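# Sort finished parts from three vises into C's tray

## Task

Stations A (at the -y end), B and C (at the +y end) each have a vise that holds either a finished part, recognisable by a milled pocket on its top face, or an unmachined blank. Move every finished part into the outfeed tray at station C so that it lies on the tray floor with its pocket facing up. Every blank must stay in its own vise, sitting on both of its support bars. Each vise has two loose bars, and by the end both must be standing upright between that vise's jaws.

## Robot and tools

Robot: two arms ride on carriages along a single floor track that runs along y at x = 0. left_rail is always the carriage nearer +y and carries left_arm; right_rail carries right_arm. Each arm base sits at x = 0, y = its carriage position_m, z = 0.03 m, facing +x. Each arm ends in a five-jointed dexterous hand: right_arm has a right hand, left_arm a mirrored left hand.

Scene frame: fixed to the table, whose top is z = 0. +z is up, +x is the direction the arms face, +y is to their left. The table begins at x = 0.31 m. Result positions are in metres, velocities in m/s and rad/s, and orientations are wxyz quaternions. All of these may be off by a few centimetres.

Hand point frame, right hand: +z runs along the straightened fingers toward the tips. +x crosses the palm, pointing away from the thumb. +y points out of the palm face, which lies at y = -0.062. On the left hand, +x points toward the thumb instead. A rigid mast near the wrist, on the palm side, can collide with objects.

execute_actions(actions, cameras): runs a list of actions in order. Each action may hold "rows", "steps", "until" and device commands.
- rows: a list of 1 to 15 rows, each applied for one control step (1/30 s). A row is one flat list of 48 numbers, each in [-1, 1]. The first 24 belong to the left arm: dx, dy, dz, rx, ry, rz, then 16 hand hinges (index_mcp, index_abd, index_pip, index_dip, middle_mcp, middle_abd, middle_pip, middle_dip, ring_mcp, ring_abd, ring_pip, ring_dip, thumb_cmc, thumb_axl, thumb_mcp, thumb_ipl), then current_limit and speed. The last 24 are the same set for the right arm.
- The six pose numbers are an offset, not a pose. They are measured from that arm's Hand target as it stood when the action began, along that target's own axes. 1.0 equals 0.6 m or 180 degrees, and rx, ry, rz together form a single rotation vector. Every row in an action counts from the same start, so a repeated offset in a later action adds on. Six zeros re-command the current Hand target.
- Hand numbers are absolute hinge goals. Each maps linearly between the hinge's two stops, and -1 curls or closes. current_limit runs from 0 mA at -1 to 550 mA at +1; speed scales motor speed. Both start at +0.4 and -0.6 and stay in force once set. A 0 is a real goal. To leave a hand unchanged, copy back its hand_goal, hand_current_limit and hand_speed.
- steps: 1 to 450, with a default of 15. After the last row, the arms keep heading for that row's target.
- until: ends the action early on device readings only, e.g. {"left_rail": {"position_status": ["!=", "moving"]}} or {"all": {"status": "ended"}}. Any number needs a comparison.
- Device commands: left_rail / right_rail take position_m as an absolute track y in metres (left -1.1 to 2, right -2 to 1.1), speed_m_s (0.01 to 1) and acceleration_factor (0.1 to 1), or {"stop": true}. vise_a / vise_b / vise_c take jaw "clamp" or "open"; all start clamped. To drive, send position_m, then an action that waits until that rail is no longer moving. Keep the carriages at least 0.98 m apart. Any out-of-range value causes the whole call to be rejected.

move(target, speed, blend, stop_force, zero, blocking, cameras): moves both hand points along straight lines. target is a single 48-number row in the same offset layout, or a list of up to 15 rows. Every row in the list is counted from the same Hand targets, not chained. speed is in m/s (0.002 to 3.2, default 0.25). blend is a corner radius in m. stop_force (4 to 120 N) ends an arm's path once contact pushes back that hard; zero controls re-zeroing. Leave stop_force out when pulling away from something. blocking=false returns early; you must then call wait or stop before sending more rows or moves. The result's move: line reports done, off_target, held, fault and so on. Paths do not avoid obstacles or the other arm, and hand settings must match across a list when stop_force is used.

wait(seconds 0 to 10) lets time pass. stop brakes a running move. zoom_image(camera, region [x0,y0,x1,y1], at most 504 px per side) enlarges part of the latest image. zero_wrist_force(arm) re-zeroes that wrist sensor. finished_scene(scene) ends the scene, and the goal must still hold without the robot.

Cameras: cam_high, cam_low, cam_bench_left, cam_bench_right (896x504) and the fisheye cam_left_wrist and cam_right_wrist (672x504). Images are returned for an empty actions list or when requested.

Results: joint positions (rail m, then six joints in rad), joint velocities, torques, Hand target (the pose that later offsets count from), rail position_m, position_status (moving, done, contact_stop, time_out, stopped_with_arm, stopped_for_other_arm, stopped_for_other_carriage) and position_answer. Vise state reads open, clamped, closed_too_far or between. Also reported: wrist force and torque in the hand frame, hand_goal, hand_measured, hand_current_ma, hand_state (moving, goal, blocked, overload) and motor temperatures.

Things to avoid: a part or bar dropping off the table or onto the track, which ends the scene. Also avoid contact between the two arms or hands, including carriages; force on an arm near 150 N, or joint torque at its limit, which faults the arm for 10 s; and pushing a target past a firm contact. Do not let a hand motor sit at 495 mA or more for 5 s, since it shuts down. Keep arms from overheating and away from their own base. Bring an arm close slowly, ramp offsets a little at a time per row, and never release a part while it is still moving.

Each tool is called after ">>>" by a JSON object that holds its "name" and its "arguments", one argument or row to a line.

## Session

>>> {"name": "execute_actions", "arguments": {
  "actions": []
}}

Scene clock: 0.00 s.
left_arm: end_effector_position=(+0.4214, +1.3149, +0.2600) hand_goal=(+0.754, +0.000, +0.576, +0.696, +0.754, +0.000, +0.576, +0.696, +0.754, +0.000, +0.576, +0.696, +0.714, +0.678, +0.226, +0.168) hand_measured=(+0.754, +0.000, +0.576, +0.696, +0.754, +0.000, +0.576, +0.696, +0.754, +0.000, +0.576, +0.696, +0.714, +0.678, +0.226, +0.168) hand_current_ma=(+0, +0, +0, +0, +0, +0, +0, +0, +0, +0, +0, +0, +0, +0, +0, +0) hand_state=(goal, goal, goal, goal, goal, goal, goal, goal, goal, goal, goal, goal, goal, goal, goal, goal) hand_current_limit=0.40 hand_speed=-0.60 end_effector_quat_wxyz=(+0.000, +1.000, +0.000, +0.000) | right_arm: end_effector_position=(+0.4214, -0.5057, +0.2600) hand_goal=(+0.754, +0.000, +0.576, +0.696, +0.754, +0.000, +0.576, +0.696, +0.754, +0.000, +0.576, +0.696, +0.714, +0.678, +0.226, +0.168) hand_measured=(+0.754, +0.000, +0.576, +0.696, +0.754, +0.000, +0.576, +0.696, +0.754, +0.000, +0.576, +0.696, +0.714, +0.678, +0.226, +0.168) hand_current_ma=(+0, +0, +0, +0, +0, +0, +0, +0, +0, +0, +0, +0, +0, +0, +0, +0) hand_state=(goal, goal, goal, goal, goal, overload, goal, goal, goal, goal, goal, goal, goal, goal, goal, goal) hand_current_limit=0.40 hand_speed=-0.60 end_effector_quat_wxyz=(+0.000, +0.000, +1.000, +0.000)
Joint positions: left_arm=[1.334 -0.28 -1.556 2.144 0.983 1.571 -1.851] | right_arm=[-0.657 -0.281 -1.556 2.144 0.983 1.571 1.29]
Joint velocities: within noise
Joint torques (N m): no reading
Motor temperatures (°C): left_arm=[44 42 33 44 36 43] | right_arm=[30 34 38 43 39 46]
Wrist force (N): no reading
Wrist torque (N m): no reading
Wrist force, peak (N): no reading
Hand target: left_arm +0.4214, +1.3149, +0.2600; +0.000, +1.000, +0.000, +0.000 | right_arm +0.4214, -0.5057, +0.2600; +0.000, +0.000, +1.000, +0.000
left_rail: position_m=1.334 position_status=done
right_rail: position_m=-0.657 position_status=done
vise_a: state=clamped
vise_b: state=clamped
vise_c: state=clamped
camera_calibration:
cam_left_wrist: T_world_to_cam=[[-0.738414, 0.6743, 0.00799363, -0.604759], [0.474952, 0.511624, 0.716004, -1.09742], [0.478712, 0.532504, -0.69805, -0.598783], [0, 0, 0, 1]] pos_world=[0.361305, 1.28811, 0.372612]
cam_right_wrist: T_world_to_cam=[[0.787118, 0.616178, -0.0277537, 0.0208644], [0.448005, -0.540205, 0.712369, -0.695553], [0.423953, -0.573153, -0.701256, -0.159651], [0, 0, 0, 1]] pos_world=[0.362873, -0.480102, 0.384113]

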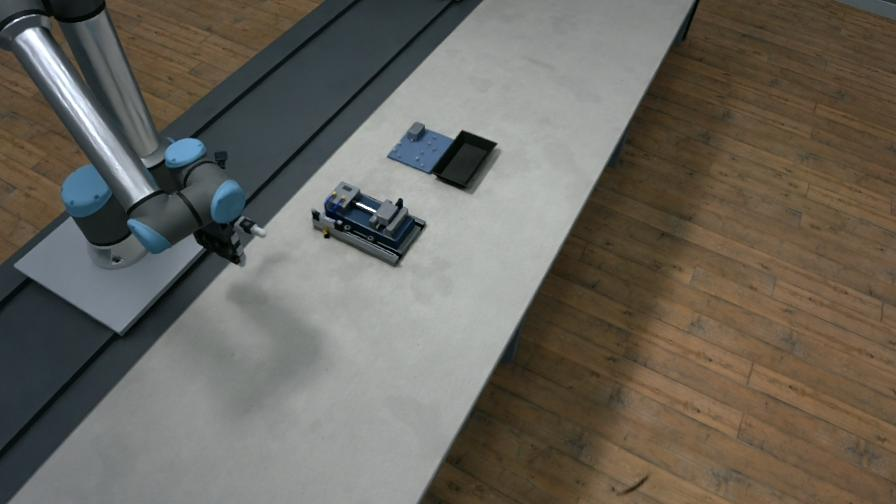

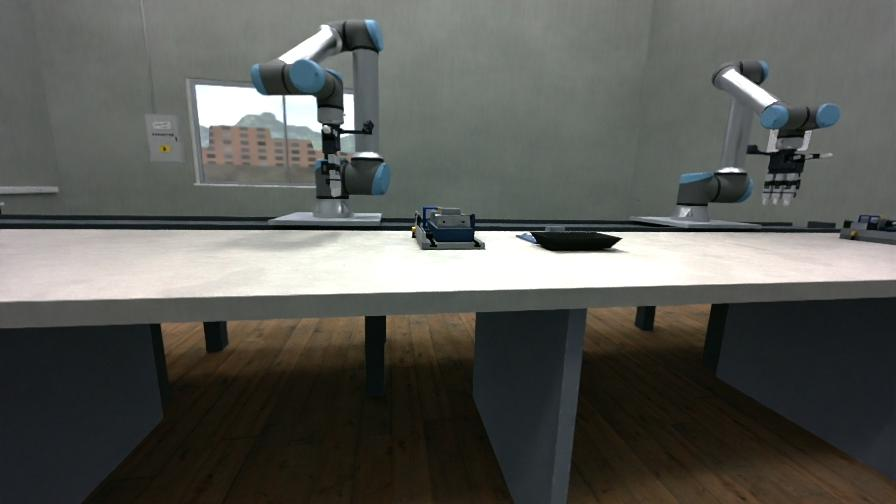

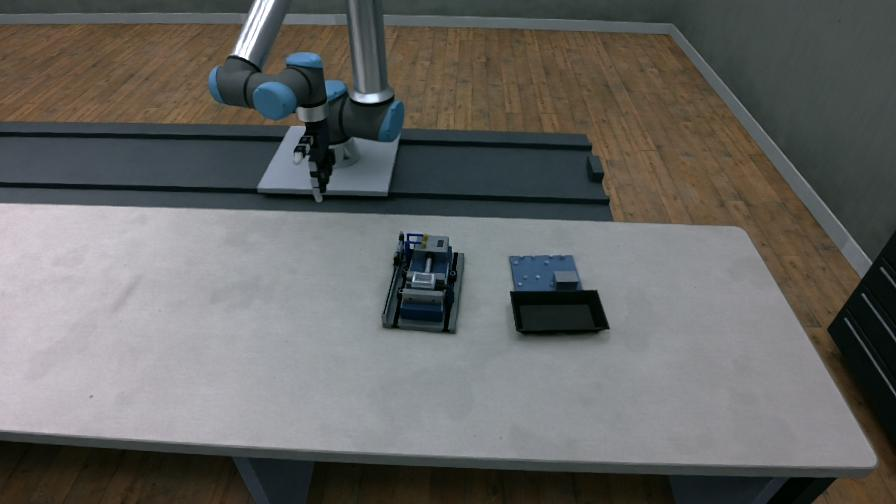

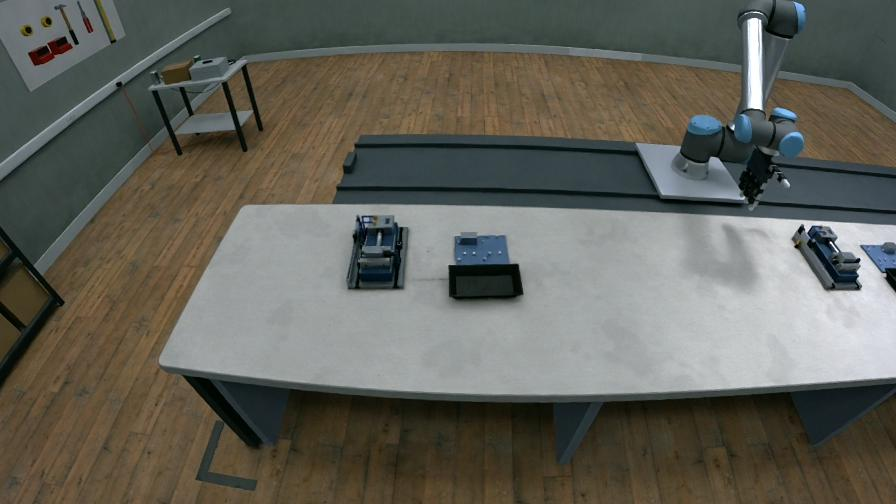

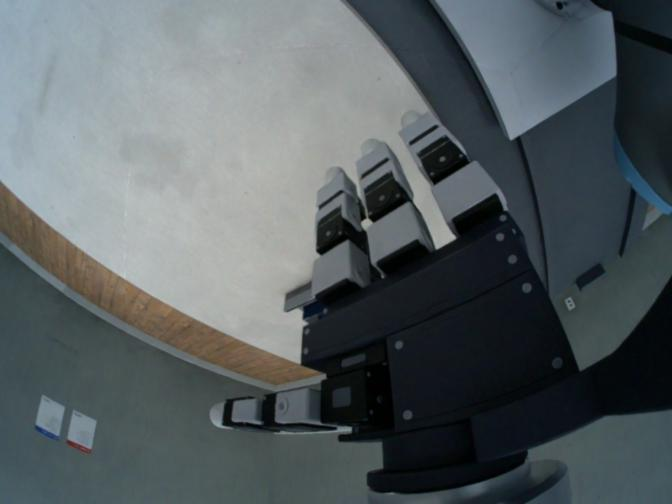

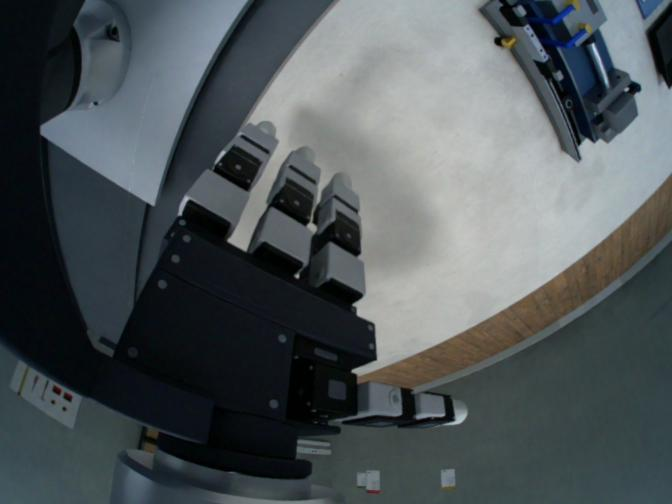

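>>> {"name": "zoom_image", "arguments": {
  "camera": "cam_bench_left",
  "region": [395, 250, 460, 310]
}}

>>> {"name": "zoom_image", "arguments": {
  "camera": "cam_bench_right",
  "region": [340, 205, 420, 300]
}}

>>> {"name": "zoom_image", "arguments": {
  "camera": "cam_high",
  "region": [300, 170, 440, 280]
}}

>>> {"name": "zoom_image", "arguments": {
  "camera": "cam_bench_left",
  "region": [375, 220, 625, 345]
}}

Scaled by 7.754 from the camera's 896x504 image, which has a finer 1280x720 frame.

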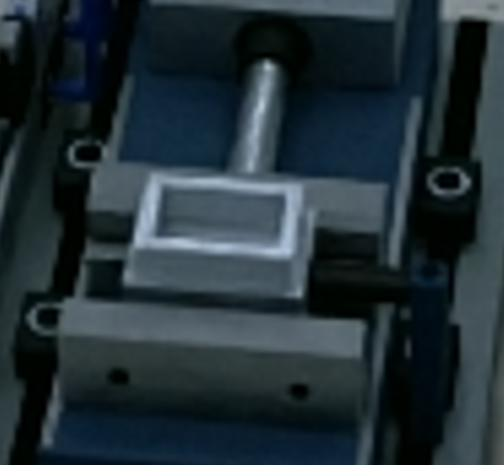

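Scaled by 5.305 from the camera's 896x504 image, which has a finer 1280x720 frame.

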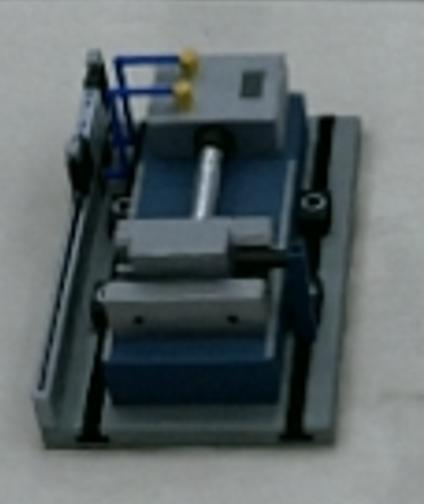

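Scaled by 3.600 from the camera's 896x504 image, which has a finer 1280x720 frame.

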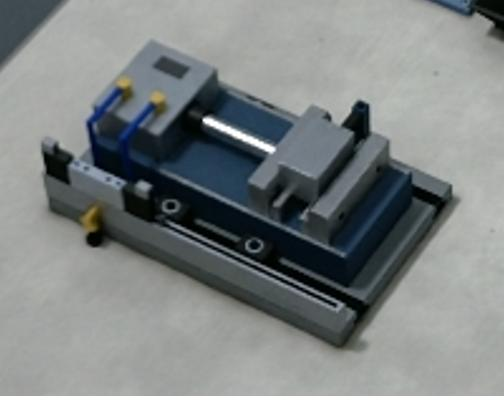

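Scaled by 2.016 from the camera's 896x504 image, which has a finer 1280x720 frame.

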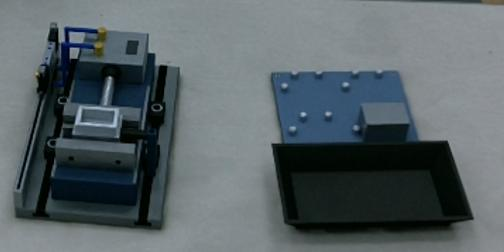

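>>> {"name": "move", "arguments": {
  "target": [0.331,0,-0.1,0.2508,0.2737,0.4741,1,0,-0.65,0.246,1,0,-0.65,0.246,1,0,1,1,-0.571,0.678,0.112,-0.481,0.4,-0.3,0,0,0,0,0,0,0.754,0,0.576,0.696,0.754,0,0.576,0.696,0.754,0,0.576,0.696,0.714,0.678,0.226,0.168,0.4,-0.6],
  "speed": 0.4
}}

>>> {"name": "execute_actions", "arguments": {
  "actions": [
    {"left_rail":{"position_m":1.72,"acceleration_factor":0.5},"steps":120,"until":{"left_rail":{"position_status":["!=","moving"]}}}
  ],
  "cameras": ["cam_left_wrist","cam_bench_left"]
}}

>>> {"name": "zoom_image", "arguments": {
  "camera": "cam_left_wrist",
  "region": [100, 0, 350, 160]
}}

Scene clock: 29.83 s.
left_arm: end_effector_position=(+0.6200, +1.3149, +0.3201) hand_goal=(+1.000, +0.000, -0.650, +0.246, +1.000, +0.000, -0.650, +0.246, +1.000, +0.000, +1.000, +1.000, -0.570, +0.678, +0.112, -0.480) hand_measured=(+0.992, +0.000, -0.646, +0.250, +0.992, +0.000, -0.646, +0.250, +0.990, +0.000, +0.992, +0.996, -0.570, +0.678, +0.110, -0.478) hand_current_ma=(-8, +0, +2, +3, -8, +0, +3, +3, -12, +0, -8, -3, +0, +0, -2, +2) hand_state=(goal, goal, goal, goal, goal, goal, goal, goal, goal, goal, goal, goal, goal, goal, goal, goal) hand_current_limit=0.40 hand_speed=-0.30 end_effector_quat_wxyz=(+0.338, -0.585, +0.638, -0.369) | right_arm: end_effector_position=(+0.4214, -0.5057, +0.2600) hand_goal=(+0.754, +0.000, +0.576, +0.696, +0.754, +0.000, +0.576, +0.696, +0.754, +0.000, +0.576, +0.696, +0.714, +0.678, +0.226, +0.168) hand_measured=(+0.754, +0.000, +0.576, +0.696, +0.754, +0.000, +0.576, +0.696, +0.754, +0.000, +0.576, +0.696, +0.714, +0.678, +0.224, +0.168) hand_current_ma=(+0, +0, +0, +0, +0, +0, +0, +0, +0, +0, +0, +0, +0, +0, +0, +0) hand_state=(goal, goal, goal, goal, goal, overload, goal, goal, goal, goal, goal, goal, goal, goal, goal, goal) hand_current_limit=0.40 hand_speed=-0.60 end_effector_quat_wxyz=(+0.000, +0.000, +1.000, +0.000)
Joint positions: left_arm=[1.334 -0.354 -1.663 2.022 0.18 1.341 -0.136] | right_arm=[-0.657 -0.281 -1.556 2.144 0.983 1.571 1.29]
Joint torques (N m): left_arm=[8.59 -24.46 -32.52 -1.96 2.67 2.57] | right_arm=[-1.49 -29.45 -30.01 4.65 -1.21 0.27]
Wrist force (N): left_arm=[0.4 1.6 -0.9] | right_arm=[-0.2 -0.5 0.0]
Wrist torque (N m): left_arm=[0.16 -0.09 -0.10] | right_arm=[-0.08 0.03 -0.04]
Wrist force, peak (N): left_arm=[0.7 1.7 -1.0] | right_arm=[-0.3 -1.3 0.0]
Hand target: left_arm +0.6200, +1.3149, +0.3200; +0.338, -0.585, +0.639, -0.369 | right_arm +0.4214, -0.5057, +0.2600; +0.000, +0.000, +1.000, +0.000
Off the commanded pose: left_arm 0.000 m, 0 deg | right_arm 0.000 m, 0 deg.
left_rail: position_m=1.334 position_status=done
right_rail: position_m=-0.657 position_status=done
vise_a: state=clamped
vise_b: state=clamped
vise_c: state=clamped
move: done

Scene clock: 31.60 s.
left_arm: end_effector_position=(+0.6200, +1.7014, +0.3200) hand_goal=(+1.000, +0.000, -0.650, +0.246, +1.000, +0.000, -0.650, +0.246, +1.000, +0.000, +1.000, +1.000, -0.570, +0.678, +0.112, -0.480) hand_measured=(+0.992, +0.000, -0.646, +0.250, +0.992, +0.000, -0.646, +0.250, +0.990, +0.000, +0.992, +0.996, -0.570, +0.678, +0.110, -0.478) hand_current_ma=(-8, +0, +2, +3, -8, +0, +2, +3, -12, +0, -8, -3, +0, +0, -2, +2) hand_state=(goal, goal, goal, goal, goal, goal, goal, goal, goal, goal, goal, goal, goal, goal, goal, goal) hand_current_limit=0.40 hand_speed=-0.30 end_effector_quat_wxyz=(+0.338, -0.585, +0.639, -0.369) | right_arm: end_effector_position=(+0.4214, -0.5057, +0.2600) hand_goal=(+0.754, +0.000, +0.576, +0.696, +0.754, +0.000, +0.576, +0.696, +0.754, +0.000, +0.576, +0.696, +0.714, +0.678, +0.226, +0.168) hand_measured=(+0.754, +0.000, +0.576, +0.696, +0.754, +0.000, +0.576, +0.696, +0.754, +0.000, +0.576, +0.696, +0.714, +0.678, +0.224, +0.168) hand_current_ma=(+0, +0, +0, +0, +0, +0, +0, +0, +0, +0, +0, +0, +0, +0, +0, +0) hand_state=(goal, goal, goal, goal, goal, overload, goal, goal, goal, goal, goal, goal, goal, goal, goal, goal) hand_current_limit=0.40 hand_speed=-0.60 end_effector_quat_wxyz=(+0.000, +0.000, +1.000, +0.000)
Joint positions: left_arm=[1.72 -0.354 -1.663 2.022 0.18 1.341 -0.136] | right_arm=[-0.657 -0.281 -1.556 2.144 0.983 1.571 1.29]
Joint torques (N m): left_arm=[-6.07 -25.68 -36.89 -0.13 2.31 2.88] | right_arm=[-2.94 -34.39 -30.81 3.81 -1.16 -0.23]
Wrist force (N): left_arm=[0.3 1.3 -0.5] | right_arm=[-0.2 -0.7 0.3]
Wrist torque (N m): left_arm=[0.09 -0.07 -0.10] | right_arm=[-0.12 0.02 -0.04]
Wrist force, peak (N): left_arm=[1.5 1.7 -1.1] | right_arm=[0.0 -0.8 -0.6]
Hand target: left_arm +0.6200, +1.7014, +0.3200; +0.338, -0.585, +0.639, -0.369 | right_arm +0.4214, -0.5057, +0.2600; +0.000, +0.000, +1.000, +0.000
Off the commanded pose: left_arm 0.000 m, 0 deg | right_arm 0.000 m, 0 deg.
left_rail: position_m=1.720 position_status=done
right_rail: position_m=-0.657 position_status=done
vise_a: state=clamped
vise_b: state=clamped
vise_c: state=clamped
camera_calibration:
cam_left_wrist: T_world_to_cam=[[0.393285, 0.70682, 0.587991, -1.66175], [-0.404239, -0.441464, 0.801062, 0.707079], [0.825783, -0.552734, 0.112103, 0.514137], [0, 0, 0, 1]] pos_world=[0.514804, 1.77089, 0.353043]
Images, in order (width x height): cam_bench_left 896x504, cam_left_wrist 672x504.

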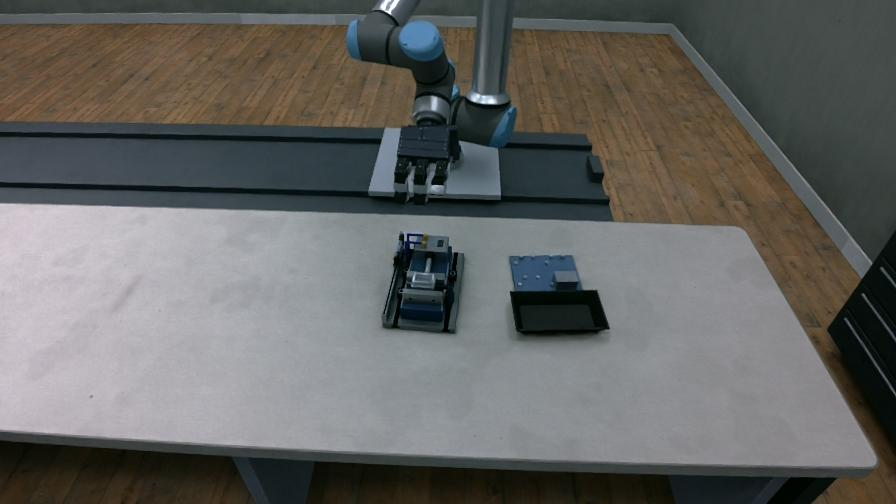

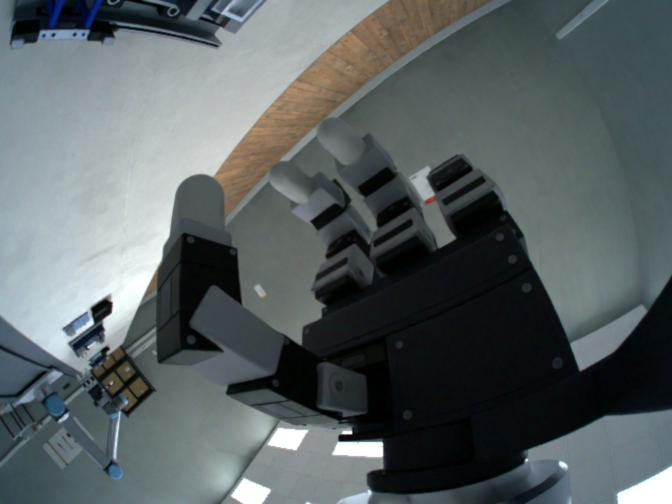

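Scaled by 2.016 from the camera's 672x504 image, which has a finer 960x720 frame.

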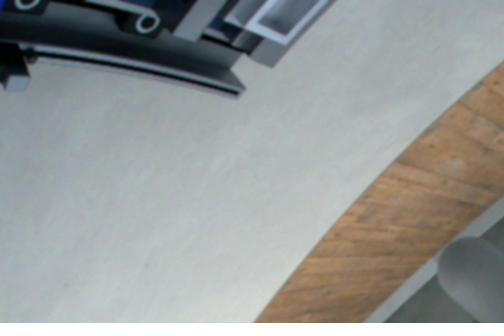

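>>> {"name": "move", "arguments": {
  "target": [-0.0478,0.1375,0.2784,0,0,0,1,0,-0.65,0.246,1,0,-0.65,0.246,1,0,1,1,-0.571,0.678,0.112,-0.481,0.4,-0.3,0,0,0,0,0,0,0.754,0,0.576,0.696,0.754,0,0.576,0.696,0.754,0,0.576,0.696,0.714,0.678,0.226,0.168,0.4,-0.6],
  "speed": 0.2,
  "cameras": ["cam_left_wrist","cam_bench_left"]
}}

>>> {"name": "zoom_image", "arguments": {
  "camera": "cam_left_wrist",
  "region": [170, 20, 320, 150]
}}

>>> {"name": "zoom_image", "arguments": {
  "camera": "cam_bench_left",
  "region": [395, 230, 465, 300]
}}

Scene clock: 40.30 s.
left_arm: end_effector_position=(+0.7255, +1.7209, +0.1652) hand_goal=(+1.000, +0.000, -0.650, +0.246, +1.000, +0.000, -0.650, +0.246, +1.000, +0.000, +1.000, +1.000, -0.570, +0.678, +0.112, -0.480) hand_measured=(+0.992, +0.000, -0.648, +0.250, +0.992, +0.000, -0.646, +0.250, +0.990, +0.000, +0.992, +0.996, -0.570, +0.678, +0.110, -0.478) hand_current_ma=(-8, +0, +2, +3, -8, +0, +2, +3, -12, +0, -8, -3, +0, +0, -2, +2) hand_state=(goal, goal, goal, goal, goal, goal, goal, goal, goal, goal, goal, goal, goal, goal, goal, goal) hand_current_limit=0.40 hand_speed=-0.30 end_effector_quat_wxyz=(+0.338, -0.585, +0.639, -0.369) | right_arm: end_effector_position=(+0.4214, -0.5057, +0.2600) hand_goal=(+0.754, +0.000, +0.576, +0.696, +0.754, +0.000, +0.576, +0.696, +0.754, +0.000, +0.576, +0.696, +0.714, +0.678, +0.226, +0.168) hand_measured=(+0.754, +0.000, +0.576, +0.696, +0.754, +0.000, +0.576, +0.696, +0.754, +0.000, +0.576, +0.696, +0.714, +0.678, +0.224, +0.168) hand_current_ma=(+0, +0, +0, +0, +0, +0, +0, +0, +0, +0, +0, +0, +0, +0, +0, +0) hand_state=(goal, goal, goal, goal, goal, overload, goal, goal, goal, goal, goal, goal, goal, goal, goal, goal) hand_current_limit=0.40 hand_speed=-0.60 end_effector_quat_wxyz=(+0.000, +0.000, +1.000, +0.000)
Joint positions: left_arm=[1.72 -0.248 -1.35 1.994 -0.115 1.432 -0.081] | right_arm=[-0.657 -0.281 -1.556 2.144 0.983 1.571 1.29]
Joint torques (N m): left_arm=[9.28 -46.2 -45.42 -1.39 2.8 2.78] | right_arm=[0.2 -32.02 -30.63 3.63 -1.12 0.25]
Wrist force (N): left_arm=[0.3 0.9 -1.6] | right_arm=[0.4 -0.4 0.0]
Wrist torque (N m): left_arm=[0.12 -0.12 -0.17] | right_arm=[-0.05 -0.04 0.01]
Wrist force, peak (N): left_arm=[0.5 0.9 -2.5] | right_arm=[-0.7 -0.8 -0.4]
Hand target: left_arm +0.7255, +1.7209, +0.1651; +0.338, -0.585, +0.639, -0.369 | right_arm +0.4214, -0.5057, +0.2600; +0.000, +0.000, +1.000, +0.000
Off the commanded pose: left_arm 0.000 m, 0 deg | right_arm 0.000 m, 0 deg.
left_rail: position_m=1.720 position_status=done
right_rail: position_m=-0.657 position_status=done
vise_a: state=clamped
vise_b: state=clamped
vise_c: state=clamped
move: done
camera_calibration:
cam_left_wrist: T_world_to_cam=[[0.393236, 0.706852, 0.587984, -1.62606], [-0.404305, -0.44142, 0.801053, 0.882306], [0.825774, -0.552728, 0.112202, 0.455261], [0, 0, 0, 1]] pos_world=[0.620204, 1.79049, 0.198243]
Images, in order (width x height): cam_bench_left 896x504, cam_left_wrist 672x504.

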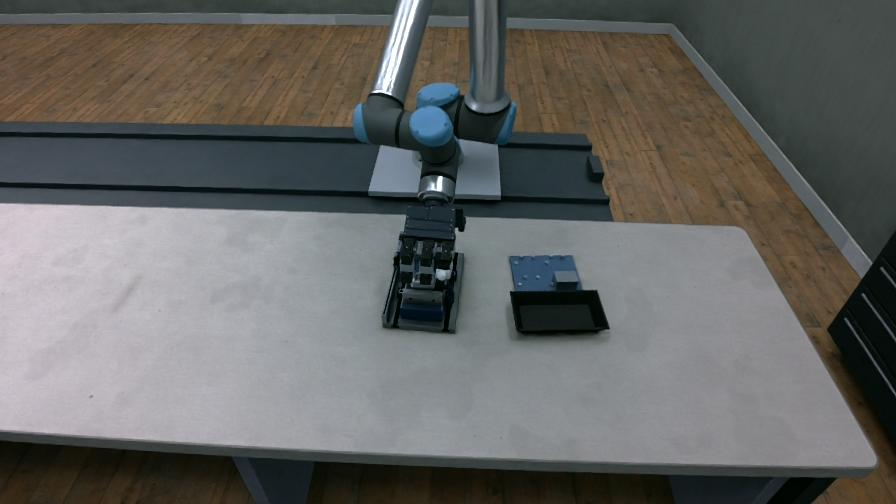

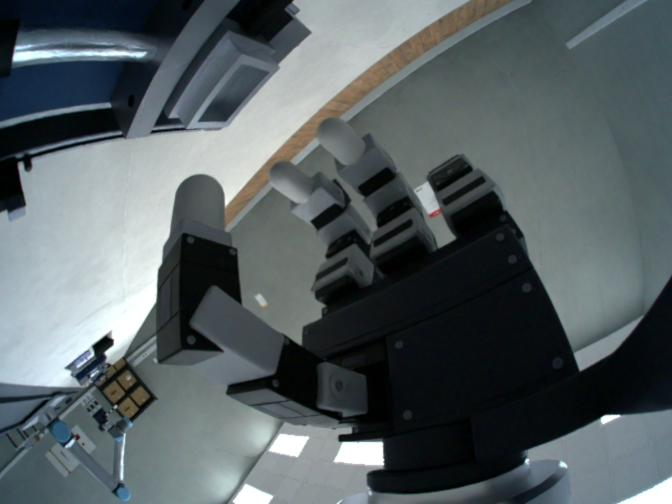

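Scaled by 3.360 from the camera's 672x504 image, which has a finer 960x720 frame.

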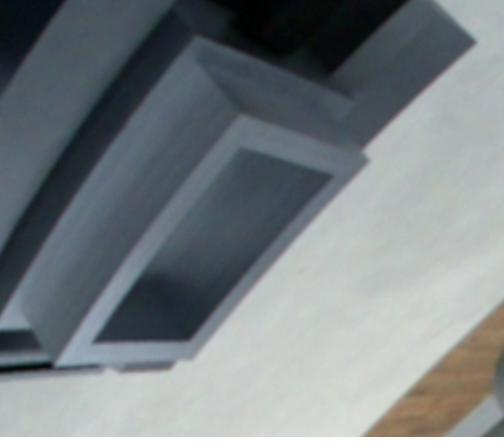

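Scaled by 7.200 from the camera's 896x504 image, which has a finer 1280x720 frame.

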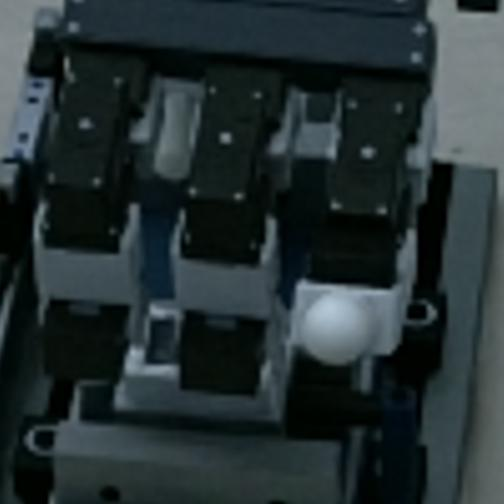

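>>> {"name": "move", "arguments": {
  "target": [-0.006,0.0742,0.0511,0,0,0,1,0,-0.65,0.246,1,0,-0.65,0.246,1,0,1,1,-0.571,0.678,0.112,-0.481,0.4,-0.5,0,0,0,0,0,0,0.754,0,0.576,0.696,0.754,0,0.576,0.696,0.754,0,0.576,0.696,0.714,0.678,0.226,0.168,0.4,-0.6],
  "speed": 0.05,
  "stop_force": 6,
  "cameras": ["cam_left_wrist"]
}}

>>> {"name": "zoom_image", "arguments": {
  "camera": "cam_left_wrist",
  "region": [150, 50, 400, 250]
}}

Scene clock: 63.60 s.
left_arm: end_effector_position=(+0.7301, +1.7241, +0.1112) hand_goal=(+1.000, +0.000, -0.650, +0.246, +1.000, +0.000, -0.650, +0.246, +1.000, +0.000, +1.000, +1.000, -0.570, +0.678, +0.112, -0.480) hand_measured=(+0.992, +0.000, -0.648, +0.250, +0.992, +0.000, -0.646, +0.250, +0.990, +0.000, +0.992, +0.996, -0.570, +0.678, +0.110, -0.478) hand_current_ma=(-8, +0, +2, +3, -8, +0, +2, +3, -12, +0, -8, -3, +0, +0, -2, +2) hand_state=(goal, goal, goal, goal, goal, goal, goal, goal, goal, goal, goal, goal, goal, goal, goal, goal) hand_current_limit=0.40 hand_speed=-0.50 end_effector_quat_wxyz=(+0.338, -0.585, +0.639, -0.369) | right_arm: end_effector_position=(+0.4214, -0.5057, +0.2600) hand_goal=(+0.754, +0.000, +0.576, +0.696, +0.754, +0.000, +0.576, +0.696, +0.754, +0.000, +0.576, +0.696, +0.714, +0.678, +0.226, +0.168) hand_measured=(+0.754, +0.000, +0.576, +0.696, +0.754, +0.000, +0.576, +0.696, +0.754, +0.000, +0.576, +0.696, +0.714, +0.678, +0.224, +0.168) hand_current_ma=(+0, +0, +0, +0, +0, +0, +0, +0, +0, +0, +0, +0, +0, +0, +0, +0) hand_state=(goal, goal, goal, goal, goal, overload, goal, goal, goal, goal, goal, goal, goal, goal, goal, goal) hand_current_limit=0.40 hand_speed=-0.60 end_effector_quat_wxyz=(+0.000, +0.000, +1.000, +0.000)
Joint positions: left_arm=[1.72 -0.24 -1.281 2.024 -0.214 1.438 -0.077] | right_arm=[-0.657 -0.281 -1.556 2.144 0.983 1.571 1.29]
Joint torques (N m): left_arm=[9.96 -45.74 -23.55 -1.73 2.63 3.22] | right_arm=[-2.38 -33.22 -31.41 3.57 -1.12 0.1]
Wrist force (N): left_arm=[0.8 0.7 -1.3] | right_arm=[0.0 -0.6 0.1]
Wrist torque (N m): left_arm=[0.09 -0.16 -0.07] | right_arm=[-0.09 0.00 -0.03]
Wrist force, peak (N): left_arm=[0.3 1.1 -2.2] | right_arm=[0.0 -1.2 0.1]
Hand target: left_arm +0.7301, +1.7241, +0.1112; +0.338, -0.585, +0.639, -0.369 | right_arm +0.4214, -0.5057, +0.2600; +0.000, +0.000, +1.000, +0.000
Off the commanded pose: left_arm 0.000 m, 0 deg | right_arm 0.000 m, 0 deg.
left_rail: position_m=1.720 position_status=done
right_rail: position_m=-0.657 position_status=done
vise_a: state=clamped
vise_b: state=clamped
vise_c: state=clamped
move: done
camera_calibration:
cam_left_wrist: T_world_to_cam=[[0.393294, 0.706812, 0.587993, -1.59839], [-0.404341, -0.441397, 0.801047, 0.928857], [0.825728, -0.552797, 0.112195, 0.459362], [0, 0, 0, 1]] pos_world=[0.624904, 1.79369, 0.144243]
Images, in order (width x height): cam_left_wrist 672x504.

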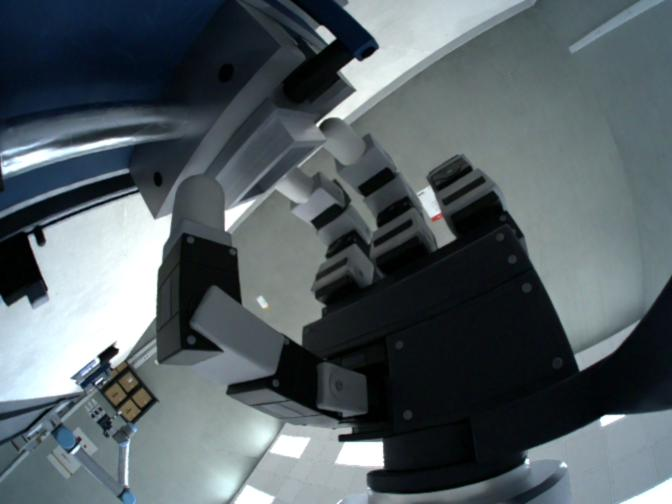

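Scaled by 2.016 from the camera's 672x504 image, which has a finer 960x720 frame.

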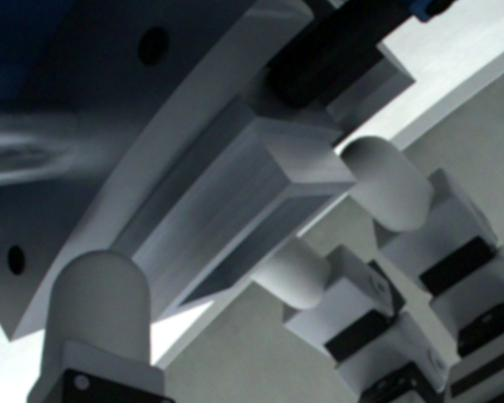

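>>> {"name": "execute_actions", "arguments": {
  "actions": [
    {"rows":[[0,0,0,0,0,0,0.89,0,-0.723,0.246,0.89,0,-0.723,0.246,1,0,1,1,-0.571,0.678,-0.067,-0.319,0.2,-0.75,0,0,0,0,0,0,0.754,0,0.576,0.696,0.754,0,0.576,0.696,0.754,0,0.576,0.696,0.714,0.678,0.226,0.168,0.4,-0.6]],"steps":40},
    {"rows":[[0,0,0,0,0,0,0.85,0,-0.745,0.23,0.85,0,-0.745,0.23,1,0,1,1,-0.571,0.678,-0.16,-0.29,0.2,-0.8,0,0,0,0,0,0,0.754,0,0.576,0.696,0.754,0,0.576,0.696,0.754,0,0.576,0.696,0.714,0.678,0.226,0.168,0.4,-0.6]],"steps":45}
  ],
  "cameras": ["cam_left_wrist"]
}}

>>> {"name": "zoom_image", "arguments": {
  "camera": "cam_left_wrist",
  "region": [150, 50, 400, 250]
}}

Scene clock: 73.80 s.
left_arm: end_effector_position=(+0.7301, +1.7241, +0.1112) hand_goal=(+0.850, +0.000, -0.744, +0.230, +0.850, +0.000, -0.744, +0.230, +1.000, +0.000, +1.000, +1.000, -0.570, +0.678, -0.160, -0.290) hand_measured=(+0.878, +0.000, -0.726, +0.240, +0.868, +0.000, -0.732, +0.240, +0.990, +0.000, +0.992, +0.996, -0.570, +0.678, -0.090, -0.290) hand_current_ma=(+53, +0, +27, +11, +29, +0, +16, +11, -12, +0, -8, -3, +0, +0, +261, +0) hand_state=(blocked, goal, goal, goal, goal, goal, goal, goal, goal, goal, goal, goal, goal, goal, blocked, goal) hand_current_limit=0.20 hand_speed=-0.80 end_effector_quat_wxyz=(+0.338, -0.585, +0.639, -0.369) | right_arm: end_effector_position=(+0.4214, -0.5057, +0.2600) hand_goal=(+0.754, +0.000, +0.576, +0.696, +0.754, +0.000, +0.576, +0.696, +0.754, +0.000, +0.576, +0.696, +0.714, +0.678, +0.226, +0.168) hand_measured=(+0.754, +0.000, +0.576, +0.696, +0.754, +0.000, +0.576, +0.696, +0.754, +0.000, +0.576, +0.696, +0.714, +0.678, +0.224, +0.168) hand_current_ma=(+0, +0, +0, +0, +0, +0, +0, +0, +0, +0, +0, +0, +0, +0, +0, +0) hand_state=(goal, goal, goal, goal, goal, overload, goal, goal, goal, goal, goal, goal, goal, goal, goal, goal) hand_current_limit=0.40 hand_speed=-0.60 end_effector_quat_wxyz=(+0.000, +0.000, +1.000, +0.000)
Joint positions: left_arm=[1.72 -0.24 -1.281 2.024 -0.214 1.438 -0.077] | right_arm=[-0.657 -0.281 -1.556 2.144 0.983 1.571 1.29]
Joint torques (N m): left_arm=[7.74 -45.82 -26.37 1.52 2.11 2.77] | right_arm=[-2.69 -32.35 -30.1 4.38 -1.34 0.2]
Wrist force (N): left_arm=[0.8 -3.2 -5.2] | right_arm=[0.0 -0.4 0.0]
Wrist torque (N m): left_arm=[0.11 -0.11 -0.09] | right_arm=[-0.05 0.00 -0.01]
Wrist force, peak (N): left_arm=[1.3 -3.4 -5.2] | right_arm=[-0.1 -1.2 0.3]
Hand target: left_arm +0.7301, +1.7241, +0.1112; +0.338, -0.585, +0.639, -0.369 | right_arm +0.4214, -0.5057, +0.2600; +0.000, +0.000, +1.000, +0.000
Off the commanded pose: left_arm 0.000 m, 0 deg | right_arm 0.000 m, 0 deg.
left_rail: position_m=1.720 position_status=done
right_rail: position_m=-0.657 position_status=done
vise_a: state=clamped
vise_b: state=clamped
vise_c: state=clamped
camera_calibration:
cam_left_wrist: T_world_to_cam=[[0.393343, 0.70678, 0.588, -1.59836], [-0.404275, -0.441441, 0.801056, 0.928895], [0.825738, -0.552804, 0.112096, 0.459382], [0, 0, 0, 1]] pos_world=[0.624904, 1.79369, 0.144243]
Images, in order (width x height): cam_left_wrist 672x504.

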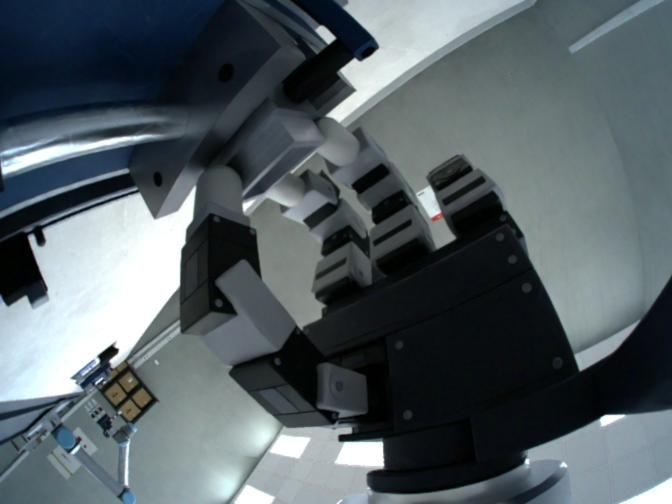

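Scaled by 2.016 from the camera's 672x504 image, which has a finer 960x720 frame.

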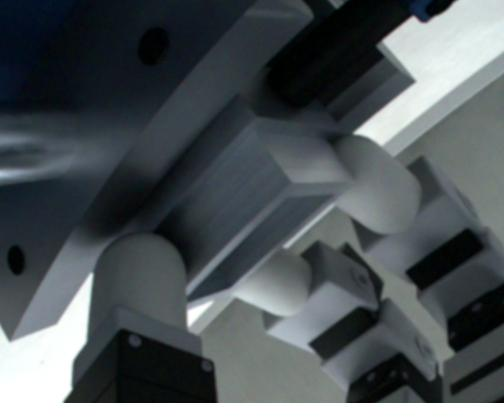

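>>> {"name": "execute_actions", "arguments": {
  "actions": [
    {"rows":[[0,0,0,0,0,0,0.79,0,-0.795,0.2,0.82,0,-0.765,0.215,1,0,1,1,-0.571,0.678,-0.215,-0.33,0.75,-0.8,0,0,0,0,0,0,0.754,0,0.576,0.696,0.754,0,0.576,0.696,0.754,0,0.576,0.696,0.714,0.678,0.226,0.168,0.4,-0.6]],"steps":45},
    {"vise_c":{"jaw":"open"},"steps":30}
  ]
}}

>>> {"name": "move", "arguments": {
  "target": [0,-0.0173,-0.01,0,0,0,0.79,0,-0.795,0.2,0.82,0,-0.765,0.215,1,0,1,1,-0.571,0.678,-0.215,-0.33,0.75,-0.8,0,0,0,0,0,0,0.754,0,0.576,0.696,0.754,0,0.576,0.696,0.754,0,0.576,0.696,0.714,0.678,0.226,0.168,0.4,-0.6],
  "speed": 0.025,
  "cameras": ["cam_left_wrist"]
}}

>>> {"name": "zoom_image", "arguments": {
  "camera": "cam_left_wrist",
  "region": [150, 50, 400, 250]
}}

Scene clock: 83.27 s.
left_arm: end_effector_position=(+0.7301, +1.7241, +0.1112) hand_goal=(+0.790, +0.000, -0.794, +0.200, +0.820, +0.000, -0.764, +0.216, +1.000, +0.000, +1.000, +1.000, -0.570, +0.678, -0.214, -0.330) hand_measured=(+0.874, +0.000, -0.726, +0.232, +0.866, +0.000, -0.732, +0.238, +0.990, +0.000, +0.992, +0.996, -0.570, +0.678, -0.090, -0.294) hand_current_ma=(+256, +0, +171, +62, +110, +0, +62, +34, -12, +0, -8, -3, +0, +0, +481, +106) hand_state=(blocked, goal, blocked, blocked, blocked, goal, blocked, blocked, goal, goal, goal, goal, goal, goal, blocked, blocked) hand_current_limit=0.75 hand_speed=-0.80 end_effector_quat_wxyz=(+0.338, -0.585, +0.639, -0.369) | right_arm: end_effector_position=(+0.4214, -0.5057, +0.2600) hand_goal=(+0.754, +0.000, +0.576, +0.696, +0.754, +0.000, +0.576, +0.696, +0.754, +0.000, +0.576, +0.696, +0.714, +0.678, +0.226, +0.168) hand_measured=(+0.754, +0.000, +0.576, +0.696, +0.754, +0.000, +0.576, +0.696, +0.754, +0.000, +0.576, +0.696, +0.714, +0.678, +0.224, +0.168) hand_current_ma=(+0, +0, +0, +0, +0, +0, +0, +0, +0, +0, +0, +0, +0, +0, +0, +0) hand_state=(goal, goal, goal, goal, goal, overload, goal, goal, goal, goal, goal, goal, goal, goal, goal, goal) hand_current_limit=0.40 hand_speed=-0.60 end_effector_quat_wxyz=(+0.000, +0.000, +1.000, +0.000)
Joint positions: left_arm=[1.72 -0.24 -1.281 2.024 -0.214 1.438 -0.077] | right_arm=[-0.657 -0.281 -1.556 2.144 0.983 1.571 1.29]
Joint torques (N m): left_arm=[7.7 -54.7 -37.56 1.34 2.52 2.68] | right_arm=[-2.32 -32.7 -30.68 3.71 -1.03 0.4]
Wrist force (N): left_arm=[0.5 -1.4 -2.0] | right_arm=[-0.6 -0.2 0.2]
Wrist torque (N m): left_arm=[0.14 -0.12 -0.10] | right_arm=[-0.05 0.08 -0.06]
Wrist force, peak (N): left_arm=[0.7 -3.6 -5.4] | right_arm=[0.1 -1.0 0.2]
Hand target: left_arm +0.7301, +1.7241, +0.1112; +0.338, -0.585, +0.639, -0.369 | right_arm +0.4214, -0.5057, +0.2600; +0.000, +0.000, +1.000, +0.000
Off the commanded pose: left_arm 0.000 m, 0 deg | right_arm 0.000 m, 0 deg.
left_rail: position_m=1.720 position_status=done
right_rail: position_m=-0.657 position_status=done
vise_a: state=clamped
vise_b: state=clamped
vise_c: state=open

Scene clock: 84.07 s.
left_arm: end_effector_position=(+0.7301, +1.7241, +0.1231) hand_goal=(+0.790, +0.000, -0.794, +0.200, +0.820, +0.000, -0.764, +0.216, +1.000, +0.000, +1.000, +1.000, -0.570, +0.678, -0.214, -0.330) hand_measured=(+0.872, +0.000, -0.726, +0.232, +0.852, +0.000, -0.732, +0.238, +0.990, +0.000, +0.992, +0.996, -0.566, +0.682, -0.090, -0.294) hand_current_ma=(+249, +0, +171, +62, +67, +0, +62, +34, -12, +0, -8, -3, +4, +3, +481, +106) hand_state=(blocked, goal, blocked, blocked, blocked, goal, blocked, blocked, goal, goal, goal, goal, goal, goal, blocked, blocked) hand_current_limit=0.75 hand_speed=-0.80 end_effector_quat_wxyz=(+0.338, -0.585, +0.639, -0.369) | right_arm: end_effector_position=(+0.4214, -0.5057, +0.2600) hand_goal=(+0.754, +0.000, +0.576, +0.696, +0.754, +0.000, +0.576, +0.696, +0.754, +0.000, +0.576, +0.696, +0.714, +0.678, +0.226, +0.168) hand_measured=(+0.754, +0.000, +0.576, +0.696, +0.754, +0.000, +0.576, +0.696, +0.754, +0.000, +0.576, +0.696, +0.714, +0.678, +0.224, +0.168) hand_current_ma=(+0, +0, +0, +0, +0, +0, +0, +0, +0, +0, +0, +0, +0, +0, +0, +0) hand_state=(goal, goal, goal, goal, goal, overload, goal, goal, goal, goal, goal, goal, goal, goal, goal, goal) hand_current_limit=0.40 hand_speed=-0.60 end_effector_quat_wxyz=(+0.000, +0.000, +1.000, +0.000)
Joint positions: left_arm=[1.72 -0.24 -1.296 2.016 -0.191 1.438 -0.077] | right_arm=[-0.657 -0.281 -1.556 2.144 0.983 1.571 1.29]
Joint torques (N m): left_arm=[5.91 -65.67 -45.96 1.64 2.06 2.67] | right_arm=[-2.71 -28.33 -30.03 4.44 -0.98 -0.06]
Wrist force (N): left_arm=[0.7 3.4 -0.6] | right_arm=[0.2 -0.3 -0.3]
Wrist torque (N m): left_arm=[0.12 -0.14 -0.05] | right_arm=[-0.02 -0.02 0.01]
Wrist force, peak (N): left_arm=[0.3 3.3 -1.3] | right_arm=[-0.1 -1.0 -0.1]
Hand target: left_arm +0.7301, +1.7241, +0.1232; +0.338, -0.585, +0.639, -0.369 | right_arm +0.4214, -0.5057, +0.2600; +0.000, +0.000, +1.000, +0.000
Off the commanded pose: left_arm 0.000 m, 0 deg | right_arm 0.000 m, 0 deg.
left_rail: position_m=1.720 position_status=done
right_rail: position_m=-0.657 position_status=done
vise_a: state=clamped
vise_b: state=clamped
vise_c: state=open
move: done
camera_calibration:
cam_left_wrist: T_world_to_cam=[[0.393294, 0.706812, 0.587993, -1.60538], [-0.404341, -0.441397, 0.801047, 0.919325], [0.825728, -0.552797, 0.112195, 0.458027], [0, 0, 0, 1]] pos_world=[0.624904, 1.79369, 0.156143]
Images, in order (width x height): cam_left_wrist 672x504.

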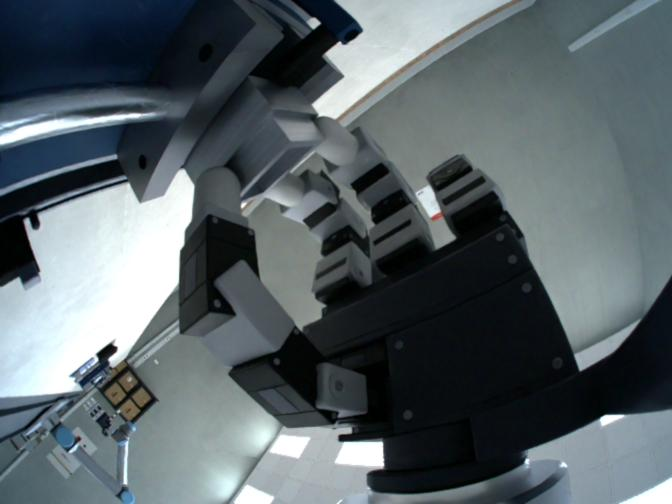

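Scaled by 2.016 from the camera's 672x504 image, which has a finer 960x720 frame.

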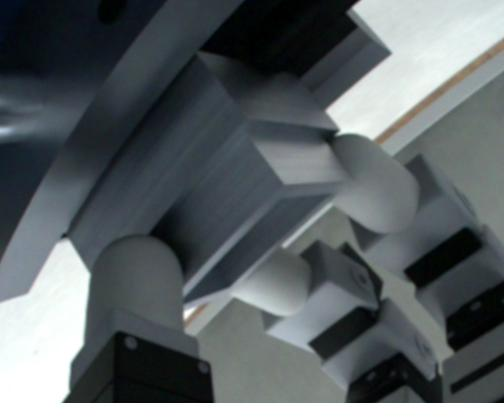

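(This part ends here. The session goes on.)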